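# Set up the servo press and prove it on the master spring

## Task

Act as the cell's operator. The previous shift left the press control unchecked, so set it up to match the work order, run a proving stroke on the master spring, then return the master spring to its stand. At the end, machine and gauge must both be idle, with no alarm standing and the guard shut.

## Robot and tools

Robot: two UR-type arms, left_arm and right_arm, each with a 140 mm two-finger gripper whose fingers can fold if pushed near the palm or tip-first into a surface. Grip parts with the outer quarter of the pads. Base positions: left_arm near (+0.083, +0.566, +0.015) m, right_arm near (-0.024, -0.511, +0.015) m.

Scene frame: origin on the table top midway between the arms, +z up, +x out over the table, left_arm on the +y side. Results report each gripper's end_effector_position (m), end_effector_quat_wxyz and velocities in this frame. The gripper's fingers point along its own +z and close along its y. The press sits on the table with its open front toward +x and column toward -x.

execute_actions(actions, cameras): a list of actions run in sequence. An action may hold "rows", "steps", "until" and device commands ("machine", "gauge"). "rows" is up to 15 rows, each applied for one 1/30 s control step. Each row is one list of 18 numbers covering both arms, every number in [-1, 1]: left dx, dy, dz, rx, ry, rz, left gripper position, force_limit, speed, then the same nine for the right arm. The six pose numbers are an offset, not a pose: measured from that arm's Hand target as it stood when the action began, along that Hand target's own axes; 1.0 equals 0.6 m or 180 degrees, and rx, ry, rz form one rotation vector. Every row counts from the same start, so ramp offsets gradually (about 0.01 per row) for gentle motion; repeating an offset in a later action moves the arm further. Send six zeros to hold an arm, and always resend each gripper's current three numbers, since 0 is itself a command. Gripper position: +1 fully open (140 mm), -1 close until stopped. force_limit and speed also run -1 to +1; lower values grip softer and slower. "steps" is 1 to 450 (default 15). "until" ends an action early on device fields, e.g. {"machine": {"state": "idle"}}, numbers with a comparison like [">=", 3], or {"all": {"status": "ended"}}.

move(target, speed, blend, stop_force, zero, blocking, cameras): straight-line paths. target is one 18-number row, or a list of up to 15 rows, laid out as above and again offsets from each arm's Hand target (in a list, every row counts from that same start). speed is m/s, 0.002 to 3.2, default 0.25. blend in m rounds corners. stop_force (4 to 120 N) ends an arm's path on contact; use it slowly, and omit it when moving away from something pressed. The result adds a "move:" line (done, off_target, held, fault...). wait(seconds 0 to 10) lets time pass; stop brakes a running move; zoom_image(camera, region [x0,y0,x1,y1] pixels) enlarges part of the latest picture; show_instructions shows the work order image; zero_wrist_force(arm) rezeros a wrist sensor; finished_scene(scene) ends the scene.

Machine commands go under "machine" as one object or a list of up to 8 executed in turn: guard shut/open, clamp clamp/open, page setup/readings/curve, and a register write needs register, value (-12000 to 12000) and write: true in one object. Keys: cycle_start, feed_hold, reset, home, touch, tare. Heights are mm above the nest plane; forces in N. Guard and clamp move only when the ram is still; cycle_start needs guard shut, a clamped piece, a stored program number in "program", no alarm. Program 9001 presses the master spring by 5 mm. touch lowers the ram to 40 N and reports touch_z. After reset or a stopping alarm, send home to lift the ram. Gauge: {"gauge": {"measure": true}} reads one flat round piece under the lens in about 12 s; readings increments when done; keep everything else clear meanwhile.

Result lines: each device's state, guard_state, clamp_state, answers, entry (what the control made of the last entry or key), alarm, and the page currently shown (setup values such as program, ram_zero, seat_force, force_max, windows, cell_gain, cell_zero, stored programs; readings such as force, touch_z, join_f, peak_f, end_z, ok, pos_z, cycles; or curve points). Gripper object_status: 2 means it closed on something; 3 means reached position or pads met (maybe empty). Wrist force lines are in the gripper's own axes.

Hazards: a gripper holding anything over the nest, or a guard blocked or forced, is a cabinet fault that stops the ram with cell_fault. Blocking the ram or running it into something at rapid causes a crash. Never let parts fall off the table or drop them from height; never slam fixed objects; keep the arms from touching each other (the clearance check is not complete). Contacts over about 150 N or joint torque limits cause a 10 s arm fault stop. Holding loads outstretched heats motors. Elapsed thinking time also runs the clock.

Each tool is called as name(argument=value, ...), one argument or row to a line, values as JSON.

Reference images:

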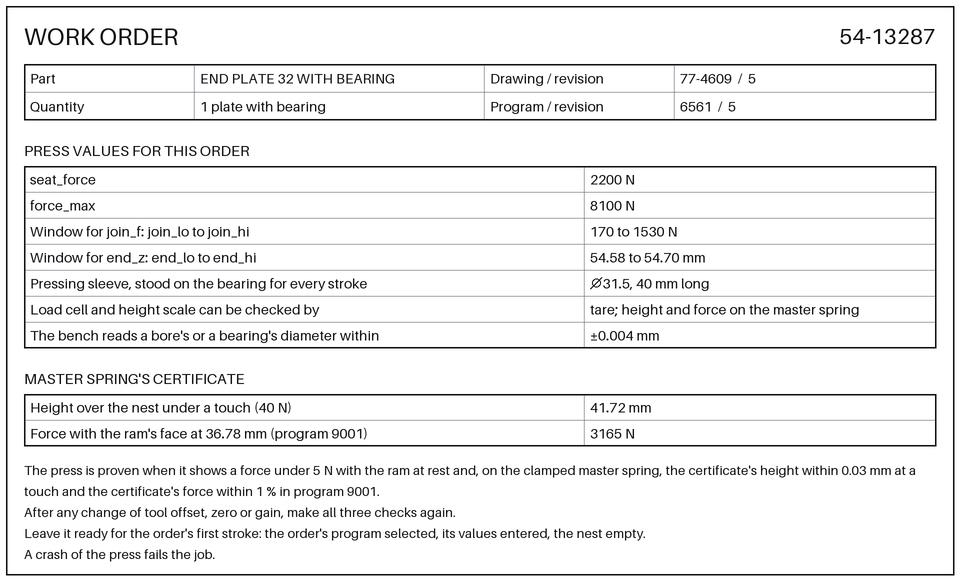

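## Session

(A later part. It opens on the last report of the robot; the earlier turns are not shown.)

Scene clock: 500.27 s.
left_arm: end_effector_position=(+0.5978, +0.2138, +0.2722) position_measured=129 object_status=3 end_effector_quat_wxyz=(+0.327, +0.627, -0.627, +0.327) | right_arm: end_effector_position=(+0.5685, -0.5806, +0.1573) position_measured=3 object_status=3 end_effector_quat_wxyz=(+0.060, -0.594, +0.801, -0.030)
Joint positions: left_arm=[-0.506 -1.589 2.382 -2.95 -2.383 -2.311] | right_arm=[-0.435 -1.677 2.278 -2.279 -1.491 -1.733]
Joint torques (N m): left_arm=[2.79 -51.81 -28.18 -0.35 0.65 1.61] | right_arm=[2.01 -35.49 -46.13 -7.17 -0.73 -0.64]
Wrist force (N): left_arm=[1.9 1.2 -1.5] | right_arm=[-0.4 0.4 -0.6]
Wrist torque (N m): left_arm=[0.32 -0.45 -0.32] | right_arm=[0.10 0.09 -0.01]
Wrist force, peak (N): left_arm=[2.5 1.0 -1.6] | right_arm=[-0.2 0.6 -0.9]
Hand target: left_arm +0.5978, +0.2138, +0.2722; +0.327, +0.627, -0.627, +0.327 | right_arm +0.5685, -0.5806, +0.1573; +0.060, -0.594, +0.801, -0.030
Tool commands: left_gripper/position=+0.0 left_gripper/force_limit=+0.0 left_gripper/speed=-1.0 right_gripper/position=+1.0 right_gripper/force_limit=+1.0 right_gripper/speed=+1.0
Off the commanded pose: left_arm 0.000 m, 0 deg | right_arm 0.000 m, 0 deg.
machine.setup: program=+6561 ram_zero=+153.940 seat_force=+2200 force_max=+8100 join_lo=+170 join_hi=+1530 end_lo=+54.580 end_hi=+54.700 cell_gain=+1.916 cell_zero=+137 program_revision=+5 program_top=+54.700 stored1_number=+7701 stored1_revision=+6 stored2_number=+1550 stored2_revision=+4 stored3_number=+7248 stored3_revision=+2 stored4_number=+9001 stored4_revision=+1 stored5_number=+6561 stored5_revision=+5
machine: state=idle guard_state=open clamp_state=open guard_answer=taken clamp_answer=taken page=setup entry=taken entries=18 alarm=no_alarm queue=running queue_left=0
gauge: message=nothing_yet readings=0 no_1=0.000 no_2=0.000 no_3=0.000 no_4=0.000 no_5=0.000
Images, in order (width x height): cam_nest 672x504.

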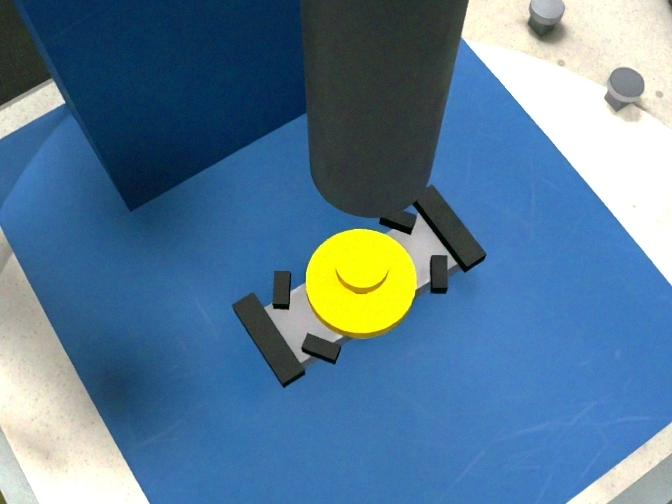

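move(
  target=[
    [-0.0385,0,0.1572,0,0,0,0,0,-1,0,0,0,0,0,0,1,1,1],
    [0.0138,0,0.2753,0,0,0,0,0,-1,0,0,0,0,0,0,1,1,1],
    [0.0565,0,0.3678,0,0,0,0,0,-1,0,0,0,0,0,0,1,1,1],
  ],
  cameras=["cam_nest","cam_left_wrist"],
  speed=[0.25,0.2,0.1],
  blend=[0.02,0.01,0],
)

zoom_image(
  camera="cam_left_wrist",
  region=[240, 160, 480, 330],
)

Scene clock: 510.47 s.
left_arm: end_effector_position=(+0.5979, +0.0134, +0.1735) position_measured=129 object_status=3 end_effector_quat_wxyz=(+0.327, +0.627, -0.627, +0.327) | right_arm: end_effector_position=(+0.5685, -0.5806, +0.1573) position_measured=3 object_status=3 end_effector_quat_wxyz=(+0.060, -0.594, +0.801, -0.030)
Joint positions: left_arm=[-0.815 -1.26 2.31 -3.415 -2.184 -2.626] | right_arm=[-0.435 -1.677 2.278 -2.279 -1.491 -1.733]
Joint torques (N m): left_arm=[11.01 -68.84 -18.1 -0.27 -5.4 1.87] | right_arm=[2.84 -35.89 -46.29 -7.24 -1.02 -0.89]
Wrist force (N): left_arm=[1.7 0.7 -1.1] | right_arm=[0.1 0.1 -0.6]
Wrist torque (N m): left_arm=[0.23 -0.43 0.02] | right_arm=[0.03 -0.02 0.00]
Wrist force, peak (N): left_arm=[3.0 0.9 -5.2] | right_arm=[-0.1 0.8 -0.6]
Hand target: left_arm +0.5978, +0.0135, +0.1735; +0.327, +0.627, -0.627, +0.327 | right_arm +0.5685, -0.5806, +0.1573; +0.060, -0.594, +0.801, -0.030
Off the commanded pose: left_arm 0.000 m, 0 deg | right_arm 0.000 m, 0 deg.
machine.setup: program=+6561 ram_zero=+153.940 seat_force=+2200 force_max=+8100 join_lo=+170 join_hi=+1530 end_lo=+54.580 end_hi=+54.700 cell_gain=+1.916 cell_zero=+137 program_revision=+5 program_top=+54.700 stored1_number=+7701 stored1_revision=+6 stored2_number=+1550 stored2_revision=+4 stored3_number=+7248 stored3_revision=+2 stored4_number=+9001 stored4_revision=+1 stored5_number=+6561 stored5_revision=+5
machine: state=idle guard_state=open clamp_state=open guard_answer=taken clamp_answer=taken page=setup entry=taken entries=18 alarm=no_alarm queue=done queue_left=0
gauge: message=nothing_yet readings=0 no_1=0.000 no_2=0.000 no_3=0.000 no_4=0.000 no_5=0.000
move: done
camera_calibration:
cam_left_wrist: T_world_to_cam=[[-0.999981, -0.00152094, -0.00598978, 0.612453], [0.00216916, 0.821187, -0.570655, 0.0862831], [0.00578666, -0.570657, -0.821168, 0.331202], [0, 0, 0, 1]] pos_world=[0.610338, 0.11908, 0.324879]
Images, in order (width x height): cam_nest 672x504, cam_left_wrist 672x504.

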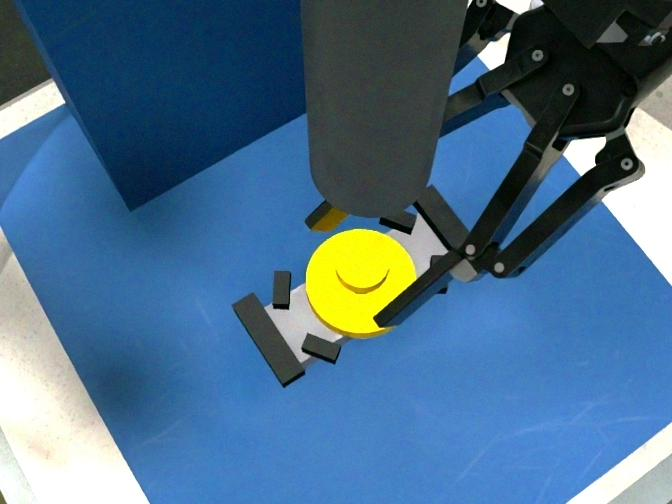

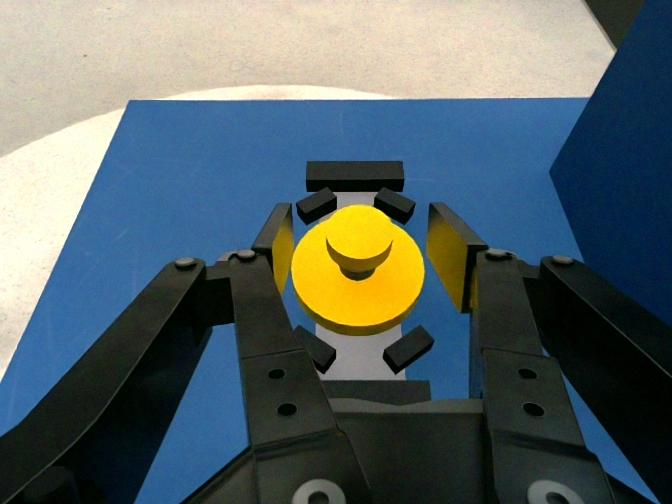

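Scaled by 2.100 from the camera's 672x504 image, which has a finer 960x720 frame.

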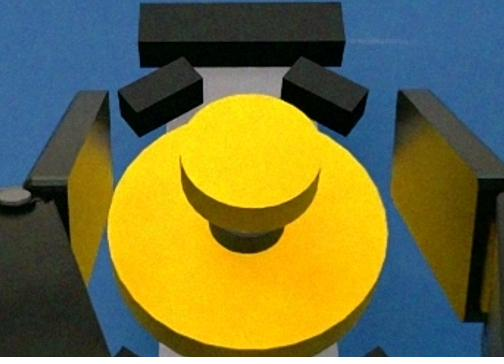

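execute_actions(
  actions=[
    {"rows":[[0,0,0,0,0,0,-1,0,-1,0,0,0,0,0,0,1,1,1]],"steps":60},
  ],
)

move(
  target=[
    [0.0287,0,-0.0201,0,0,0,-1,0,-1,0,0,0,0,0,0,1,1,1],
    [-0.0875,0,-0.2205,0,0,0,-1,0,-1,0,0,0,0,0,0,1,1,1],
    [-0.0428,0,-0.3814,0,0,0,-1,0,-1,0,0,0,0,0,0,1,1,1],
  ],
  cameras=["cam_left_wrist","cam_high"],
  speed=[0.05,0.2,0.25],
  blend=[0.003,0.02,0],
)

Scene clock: 521.67 s.
left_arm: end_effector_position=(+0.5978, +0.0135, +0.1735) position_measured=185 object_status=2 end_effector_quat_wxyz=(+0.327, +0.627, -0.627, +0.327) | right_arm: end_effector_position=(+0.5685, -0.5806, +0.1573) position_measured=3 object_status=3 end_effector_quat_wxyz=(+0.060, -0.594, +0.801, -0.030)
Joint positions: left_arm=[-0.815 -1.26 2.31 -3.415 -2.184 -2.626] | right_arm=[-0.435 -1.677 2.278 -2.279 -1.491 -1.733]
Joint torques (N m): left_arm=[-3.63 -63.33 -18.76 -0.82 -3.53 0.13] | right_arm=[2.44 -35.45 -46.37 -7.13 -0.44 -0.74]
Wrist force (N): left_arm=[3.7 0.6 -6.4] | right_arm=[0.1 -0.1 0.1]
Wrist torque (N m): left_arm=[0.28 -0.45 0.04] | right_arm=[-0.01 -0.01 0.00]
Wrist force, peak (N): left_arm=[3.7 0.6 -6.4] | right_arm=[-0.3 0.4 -1.2]
Hand target: left_arm +0.5978, +0.0135, +0.1735; +0.327, +0.627, -0.627, +0.327 | right_arm +0.5685, -0.5806, +0.1573; +0.060, -0.594, +0.801, -0.030
Off the commanded pose: left_arm 0.000 m, 0 deg | right_arm 0.000 m, 0 deg.
machine.setup: program=+6561 ram_zero=+153.940 seat_force=+2200 force_max=+8100 join_lo=+170 join_hi=+1530 end_lo=+54.580 end_hi=+54.700 cell_gain=+1.916 cell_zero=+137 program_revision=+5 program_top=+54.700 stored1_number=+7701 stored1_revision=+6 stored2_number=+1550 stored2_revision=+4 stored3_number=+7248 stored3_revision=+2 stored4_number=+9001 stored4_revision=+1 stored5_number=+6561 stored5_revision=+5
machine: state=idle guard_state=open clamp_state=open guard_answer=taken clamp_answer=taken page=setup entry=taken entries=18 alarm=no_alarm queue=done queue_left=0
gauge: message=nothing_yet readings=0 no_1=0.000 no_2=0.000 no_3=0.000 no_4=0.000 no_5=0.000

Scene clock: 523.73 s.
left_arm: end_effector_position=(+0.5979, +0.2157, +0.2836) position_measured=185 object_status=2 end_effector_quat_wxyz=(+0.327, +0.627, -0.627, +0.327) | right_arm: end_effector_position=(+0.5685, -0.5806, +0.1573) position_measured=3 object_status=3 end_effector_quat_wxyz=(+0.060, -0.594, +0.801, -0.030)
Joint positions: left_arm=[-0.503 -1.609 2.373 -2.917 -2.385 -2.307] | right_arm=[-0.435 -1.677 2.278 -2.279 -1.491 -1.733]
Joint torques (N m): left_arm=[6.36 -52.78 -29.76 -3.16 0.45 1.91] | right_arm=[3.08 -35.27 -46.03 -7.2 -0.74 -0.91]
Wrist force (N): left_arm=[-1.5 0.8 0.9] | right_arm=[-0.6 0.3 -0.1]
Wrist torque (N m): left_arm=[0.25 -0.57 -0.31] | right_arm=[0.06 0.14 -0.01]
Wrist force, peak (N): left_arm=[3.2 0.6 -6.1] | right_arm=[-0.2 0.8 -0.6]
Hand target: left_arm +0.5978, +0.2158, +0.2836; +0.327, +0.627, -0.627, +0.327 | right_arm +0.5685, -0.5806, +0.1573; +0.060, -0.594, +0.801, -0.030
Off the commanded pose: left_arm 0.000 m, 0 deg | right_arm 0.000 m, 0 deg.
machine.setup: program=+6561 ram_zero=+153.940 seat_force=+2200 force_max=+8100 join_lo=+170 join_hi=+1530 end_lo=+54.580 end_hi=+54.700 cell_gain=+1.916 cell_zero=+137 program_revision=+5 program_top=+54.700 stored1_number=+7701 stored1_revision=+6 stored2_number=+1550 stored2_revision=+4 stored3_number=+7248 stored3_revision=+2 stored4_number=+9001 stored4_revision=+1 stored5_number=+6561 stored5_revision=+5
machine: state=idle guard_state=open clamp_state=open guard_answer=taken clamp_answer=taken page=setup entry=taken entries=18 alarm=no_alarm queue=done queue_left=0
gauge: message=nothing_yet readings=0 no_1=0.000 no_2=0.000 no_3=0.000 no_4=0.000 no_5=0.000
move: done
camera_calibration:
cam_left_wrist: T_world_to_cam=[[-0.999983, -0.00134892, -0.00574493, 0.61336], [0.00217101, 0.821154, -0.570703, -0.016984], [0.00548731, -0.570705, -0.821137, 0.53724], [0, 0, 0, 1]] pos_world=[0.610438, 0.32138, 0.434979]
Images, in order (width x height): cam_high 672x504, cam_left_wrist 672x504.

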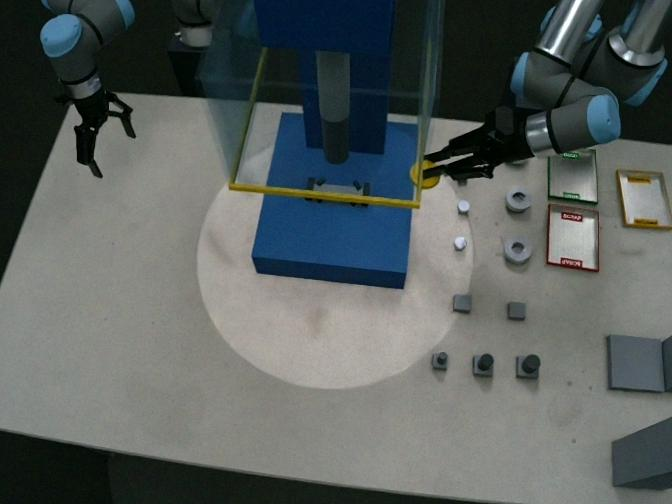

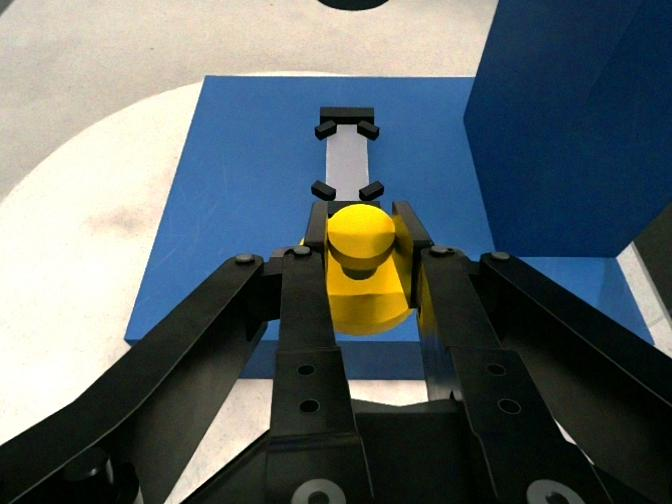

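move(
  target=[-0.4929,-0.349,-0.1828,0.2048,0,-0.1434,-1,0,-1,0,0,0,0,0,0,1,1,1],
  cameras=["cam_left_wrist"],
  speed=0.2,
)

zoom_image(
  camera="cam_left_wrist",
  region=[240, 160, 480, 400],
)

Scene clock: 535.13 s.
left_arm: end_effector_position=(+0.8074, +0.4750, +0.1042) position_measured=185 object_status=2 end_effector_quat_wxyz=(+0.177, +0.819, -0.340, +0.427) | right_arm: end_effector_position=(+0.5685, -0.5806, +0.1573) position_measured=3 object_status=3 end_effector_quat_wxyz=(+0.060, -0.594, +0.801, -0.030)
Joint positions: left_arm=[-0.154 -1.144 2.403 -3.678 -2.094 -2.727] | right_arm=[-0.435 -1.677 2.278 -2.279 -1.491 -1.733]
Joint torques (N m): left_arm=[-0.72 -57.25 -11.3 -2.64 -4.22 -0.51] | right_arm=[2.73 -35.33 -46.11 -7.39 -0.87 -0.84]
Wrist force (N): left_arm=[-1.5 0.8 1.0] | right_arm=[-0.2 0.3 -0.4]
Wrist torque (N m): left_arm=[0.24 -0.57 0.03] | right_arm=[0.06 0.06 -0.01]
Wrist force, peak (N): left_arm=[-3.6 -1.7 2.0] | right_arm=[0.1 0.5 -1.0]
Hand target: left_arm +0.8074, +0.4750, +0.1041; +0.177, +0.819, -0.340, +0.427 | right_arm +0.5685, -0.5806, +0.1573; +0.060, -0.594, +0.801, -0.030
Off the commanded pose: left_arm 0.000 m, 0 deg | right_arm 0.000 m, 0 deg.
machine.setup: program=+6561 ram_zero=+153.940 seat_force=+2200 force_max=+8100 join_lo=+170 join_hi=+1530 end_lo=+54.580 end_hi=+54.700 cell_gain=+1.916 cell_zero=+137 program_revision=+5 program_top=+54.700 stored1_number=+7701 stored1_revision=+6 stored2_number=+1550 stored2_revision=+4 stored3_number=+7248 stored3_revision=+2 stored4_number=+9001 stored4_revision=+1 stored5_number=+6561 stored5_revision=+5
machine: state=idle guard_state=open clamp_state=open guard_answer=taken clamp_answer=taken page=setup entry=taken entries=18 alarm=no_alarm queue=done queue_left=0
gauge: message=nothing_yet readings=0 no_1=0.000 no_2=0.000 no_3=0.000 no_4=0.000 no_5=0.000
move: done
camera_calibration:
cam_left_wrist: T_world_to_cam=[[-0.706171, -0.70802, -0.00547271, 0.920612], [-0.579233, 0.582131, -0.570626, 0.250259], [0.4072, -0.399789, -0.821192, 0.131194], [0, 0, 0, 1]] pos_world=[0.741646, 0.558578, 0.255578]
Images, in order (width x height): cam_left_wrist 672x504.

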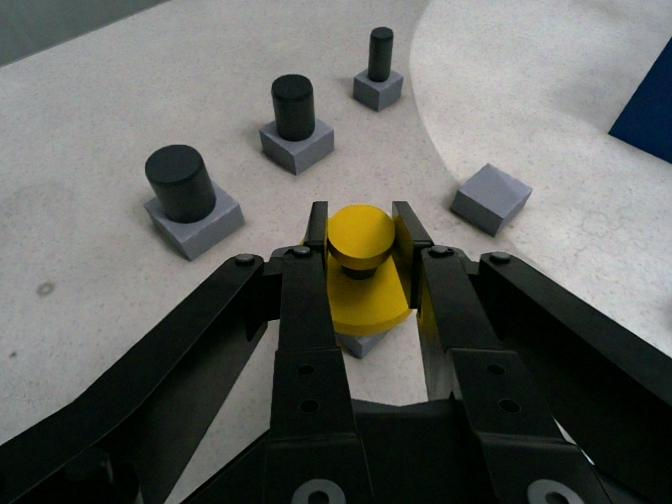

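Scaled by 2.100 from the camera's 672x504 image, which has a finer 960x720 frame.

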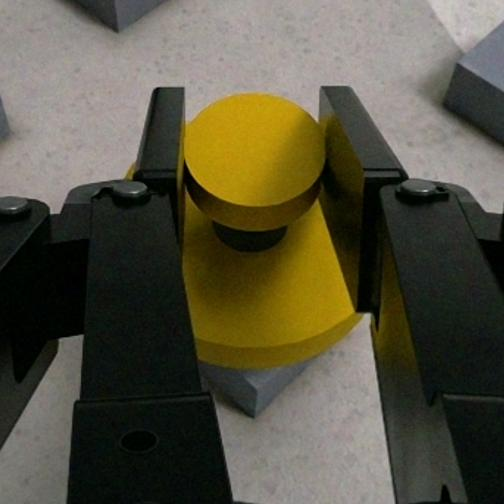

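move(
  target=[-0.045,0,0.0316,0,0,0,-1,0,-1,0,0,0,0,0,0,1,1,1],
  cameras=["cam_left_wrist"],
  speed=0.025,
  stop_force=6,
)

Scene clock: 540.50 s.
left_arm: end_effector_position=(+0.8074, +0.4750, +0.0756) position_measured=185 object_status=2 end_effector_quat_wxyz=(+0.177, +0.819, -0.340, +0.427) | right_arm: end_effector_position=(+0.5685, -0.5806, +0.1573) position_measured=3 object_status=3 end_effector_quat_wxyz=(+0.060, -0.594, +0.801, -0.030)
Joint positions: left_arm=[-0.154 -1.077 2.403 -3.744 -2.094 -2.727] | right_arm=[-0.435 -1.677 2.278 -2.279 -1.491 -1.733]
Joint torques (N m): left_arm=[-7.84 -66.01 -8.28 -10.5 -0.14 -0.79] | right_arm=[1.53 -34.86 -46.17 -7.37 -0.87 -0.91]
Wrist force (N): left_arm=[-1.2 -0.3 1.1] | right_arm=[0.0 0.1 0.0]
Wrist torque (N m): left_arm=[0.08 -0.56 0.03] | right_arm=[0.02 0.01 -0.01]
Wrist force, peak (N): left_arm=[10.3 0.5 -26.4] | right_arm=[-0.6 1.0 -0.2]
Hand target: left_arm +0.8074, +0.4750, +0.0756; +0.177, +0.819, -0.340, +0.427 (not the last commanded pose) | right_arm +0.5685, -0.5806, +0.1573; +0.060, -0.594, +0.801, -0.030
Off the commanded pose: left_arm 0.004 m, 0 deg | right_arm 0.000 m, 0 deg.
machine.setup: program=+6561 ram_zero=+153.940 seat_force=+2200 force_max=+8100 join_lo=+170 join_hi=+1530 end_lo=+54.580 end_hi=+54.700 cell_gain=+1.916 cell_zero=+137 program_revision=+5 program_top=+54.700 stored1_number=+7701 stored1_revision=+6 stored2_number=+1550 stored2_revision=+4 stored3_number=+7248 stored3_revision=+2 stored4_number=+9001 stored4_revision=+1 stored5_number=+6561 stored5_revision=+5
machine: state=idle guard_state=open clamp_state=open guard_answer=taken clamp_answer=taken page=setup entry=taken entries=18 alarm=no_alarm queue=done queue_left=0
gauge: message=nothing_yet readings=0 no_1=0.000 no_2=0.000 no_3=0.000 no_4=0.000 no_5=0.000
move: contact (left_arm)
camera_calibration:
cam_left_wrist: T_world_to_cam=[[-0.706148, -0.708045, -0.00527578, 0.920408], [-0.579402, 0.5821, -0.570485, 0.23405], [0.407, -0.39979, -0.821291, 0.107878], [0, 0, 0, 1]] pos_world=[0.741647, 0.558578, 0.226977]
Images, in order (width x height): cam_left_wrist 672x504.

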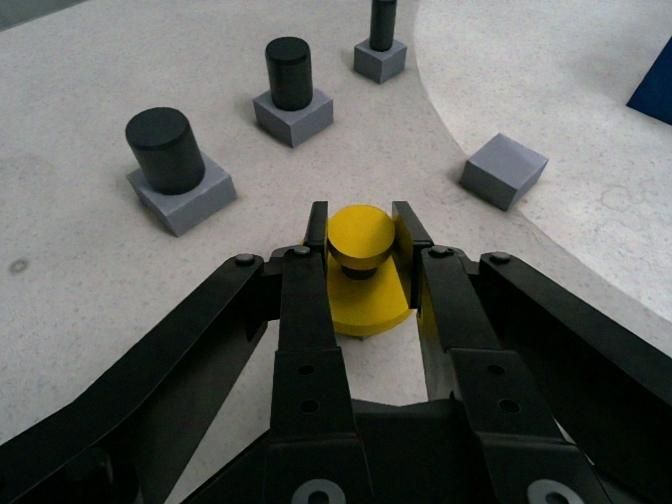

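Release, retreat, shut the guard.

execute_actions(
  actions=[
    {"rows":[[-0.0007,0,0.0005,0,0,0,-1,0,-1,0,0,0,0,0,0,1,1,1]],"steps":15},
    {"rows":[[0,0,0,0,0,0,0,0,-1,0,0,0,0,0,0,1,1,1]],"steps":45,"machine":{"guard":"shut"}},
  ],
)

move(
  target=[0,0,-0.2,0,0,0,0,0,-1,0,0,0,0,0,0,1,1,1],
  cameras=["cam_left_wrist","cam_high"],
  speed=0.15,
)

Scene clock: 547.43 s.
left_arm: end_effector_position=(+0.8074, +0.4750, +0.0751) position_measured=129 object_status=3 end_effector_quat_wxyz=(+0.177, +0.819, -0.340, +0.427) | right_arm: end_effector_position=(+0.5685, -0.5806, +0.1573) position_measured=3 object_status=3 end_effector_quat_wxyz=(+0.060, -0.594, +0.801, -0.030)
Joint positions: left_arm=[-0.154 -1.076 2.403 -3.745 -2.094 -2.727] | right_arm=[-0.435 -1.677 2.278 -2.279 -1.491 -1.733]
Joint torques (N m): left_arm=[-2.79 -55.64 -23.45 -5.43 1.02 -0.64] | right_arm=[2.08 -34.18 -46.27 -7.35 -0.85 -0.84]
Wrist force (N): left_arm=[2.0 -0.1 -1.6] | right_arm=[-0.2 0.2 -0.2]
Wrist torque (N m): left_arm=[0.05 -0.48 0.03] | right_arm=[0.05 0.06 -0.01]
Wrist force, peak (N): left_arm=[5.2 2.5 -13.6] | right_arm=[-0.3 0.9 -0.3]
Hand target: left_arm +0.8074, +0.4750, +0.0751; +0.177, +0.819, -0.340, +0.427 | right_arm +0.5685, -0.5806, +0.1573; +0.060, -0.594, +0.801, -0.030
Off the commanded pose: left_arm 0.000 m, 0 deg | right_arm 0.000 m, 0 deg.
machine.setup: program=+6561 ram_zero=+153.940 seat_force=+2200 force_max=+8100 join_lo=+170 join_hi=+1530 end_lo=+54.580 end_hi=+54.700 cell_gain=+1.916 cell_zero=+137 program_revision=+5 program_top=+54.700 stored1_number=+7701 stored1_revision=+6 stored2_number=+1550 stored2_revision=+4 stored3_number=+7248 stored3_revision=+2 stored4_number=+9001 stored4_revision=+1 stored5_number=+6561 stored5_revision=+5
machine: state=idle guard_state=shut clamp_state=open guard_answer=taken clamp_answer=taken page=setup entry=taken entries=18 alarm=no_alarm queue=running queue_left=0
gauge: message=nothing_yet readings=0 no_1=0.000 no_2=0.000 no_3=0.000 no_4=0.000 no_5=0.000

Scene clock: 548.70 s.
left_arm: end_effector_position=(+0.7378, +0.5445, +0.1438) position_measured=129 object_status=3 end_effector_quat_wxyz=(+0.177, +0.819, -0.340, +0.427) | right_arm: end_effector_position=(+0.5685, -0.5806, +0.1573) position_measured=3 object_status=3 end_effector_quat_wxyz=(+0.060, -0.594, +0.801, -0.030)
Joint positions: left_arm=[-0.019 -1.299 2.496 -3.555 -2.192 -2.617] | right_arm=[-0.435 -1.677 2.278 -2.279 -1.491 -1.733]
Joint torques (N m): left_arm=[5.32 -49.76 -28.04 -7.58 1.8 0.27] | right_arm=[2.39 -34.99 -46.62 -7.45 -0.96 -0.74]
Wrist force (N): left_arm=[1.8 0.1 -1.4] | right_arm=[-0.4 0.1 -0.2]
Wrist torque (N m): left_arm=[0.09 -0.42 -0.30] | right_arm=[0.02 0.10 -0.01]
Wrist force, peak (N): left_arm=[1.8 0.2 -4.0] | right_arm=[0.0 0.3 -0.8]
Hand target: left_arm +0.7379, +0.5446, +0.1439; +0.177, +0.819, -0.340, +0.427 | right_arm +0.5685, -0.5806, +0.1573; +0.060, -0.594, +0.801, -0.030
Off the commanded pose: left_arm 0.000 m, 0 deg | right_arm 0.000 m, 0 deg.
machine.setup: program=+6561 ram_zero=+153.940 seat_force=+2200 force_max=+8100 join_lo=+170 join_hi=+1530 end_lo=+54.580 end_hi=+54.700 cell_gain=+1.916 cell_zero=+137 program_revision=+5 program_top=+54.700 stored1_number=+7701 stored1_revision=+6 stored2_number=+1550 stored2_revision=+4 stored3_number=+7248 stored3_revision=+2 stored4_number=+9001 stored4_revision=+1 stored5_number=+6561 stored5_revision=+5
machine: state=idle guard_state=shut clamp_state=open guard_answer=taken clamp_answer=taken page=setup entry=taken entries=18 alarm=no_alarm queue=done queue_left=0
gauge: message=nothing_yet readings=0 no_1=0.000 no_2=0.000 no_3=0.000 no_4=0.000 no_5=0.000
move: done
camera_calibration:
cam_left_wrist: T_world_to_cam=[[-0.706206, -0.707988, -0.00516001, 0.92094], [-0.579401, 0.582101, -0.570485, 0.192174], [0.4069, -0.39989, -0.821292, 0.220132], [0, 0, 0, 1]] pos_world=[0.672147, 0.628178, 0.295177]
Images, in order (width x height): cam_high 672x504, cam_left_wrist 672x504.

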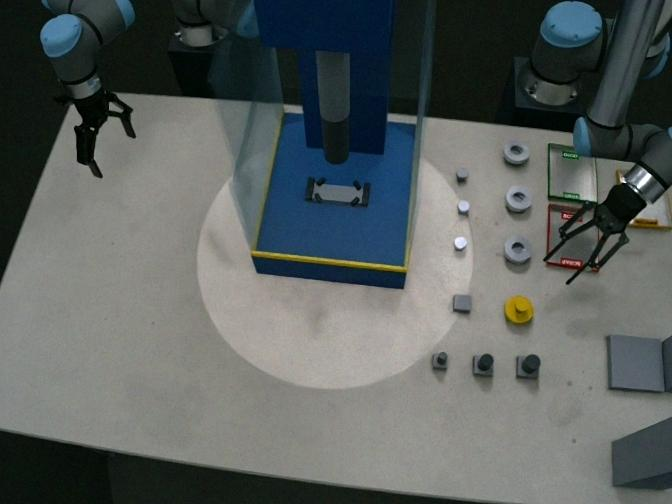

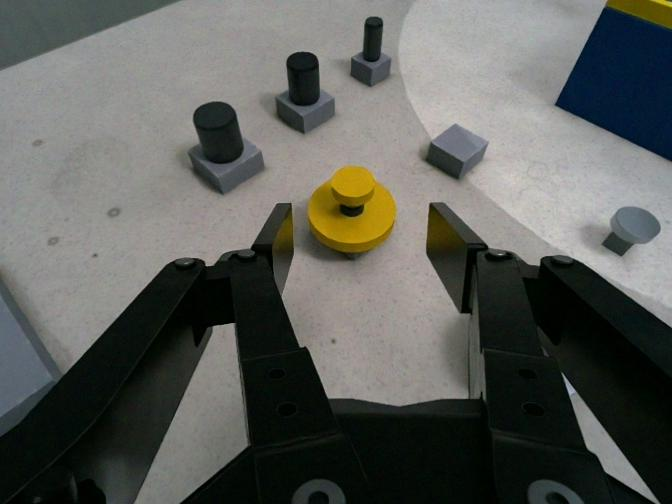

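finished_scene(
  scene=1,
)

The scene is finished: the task was done.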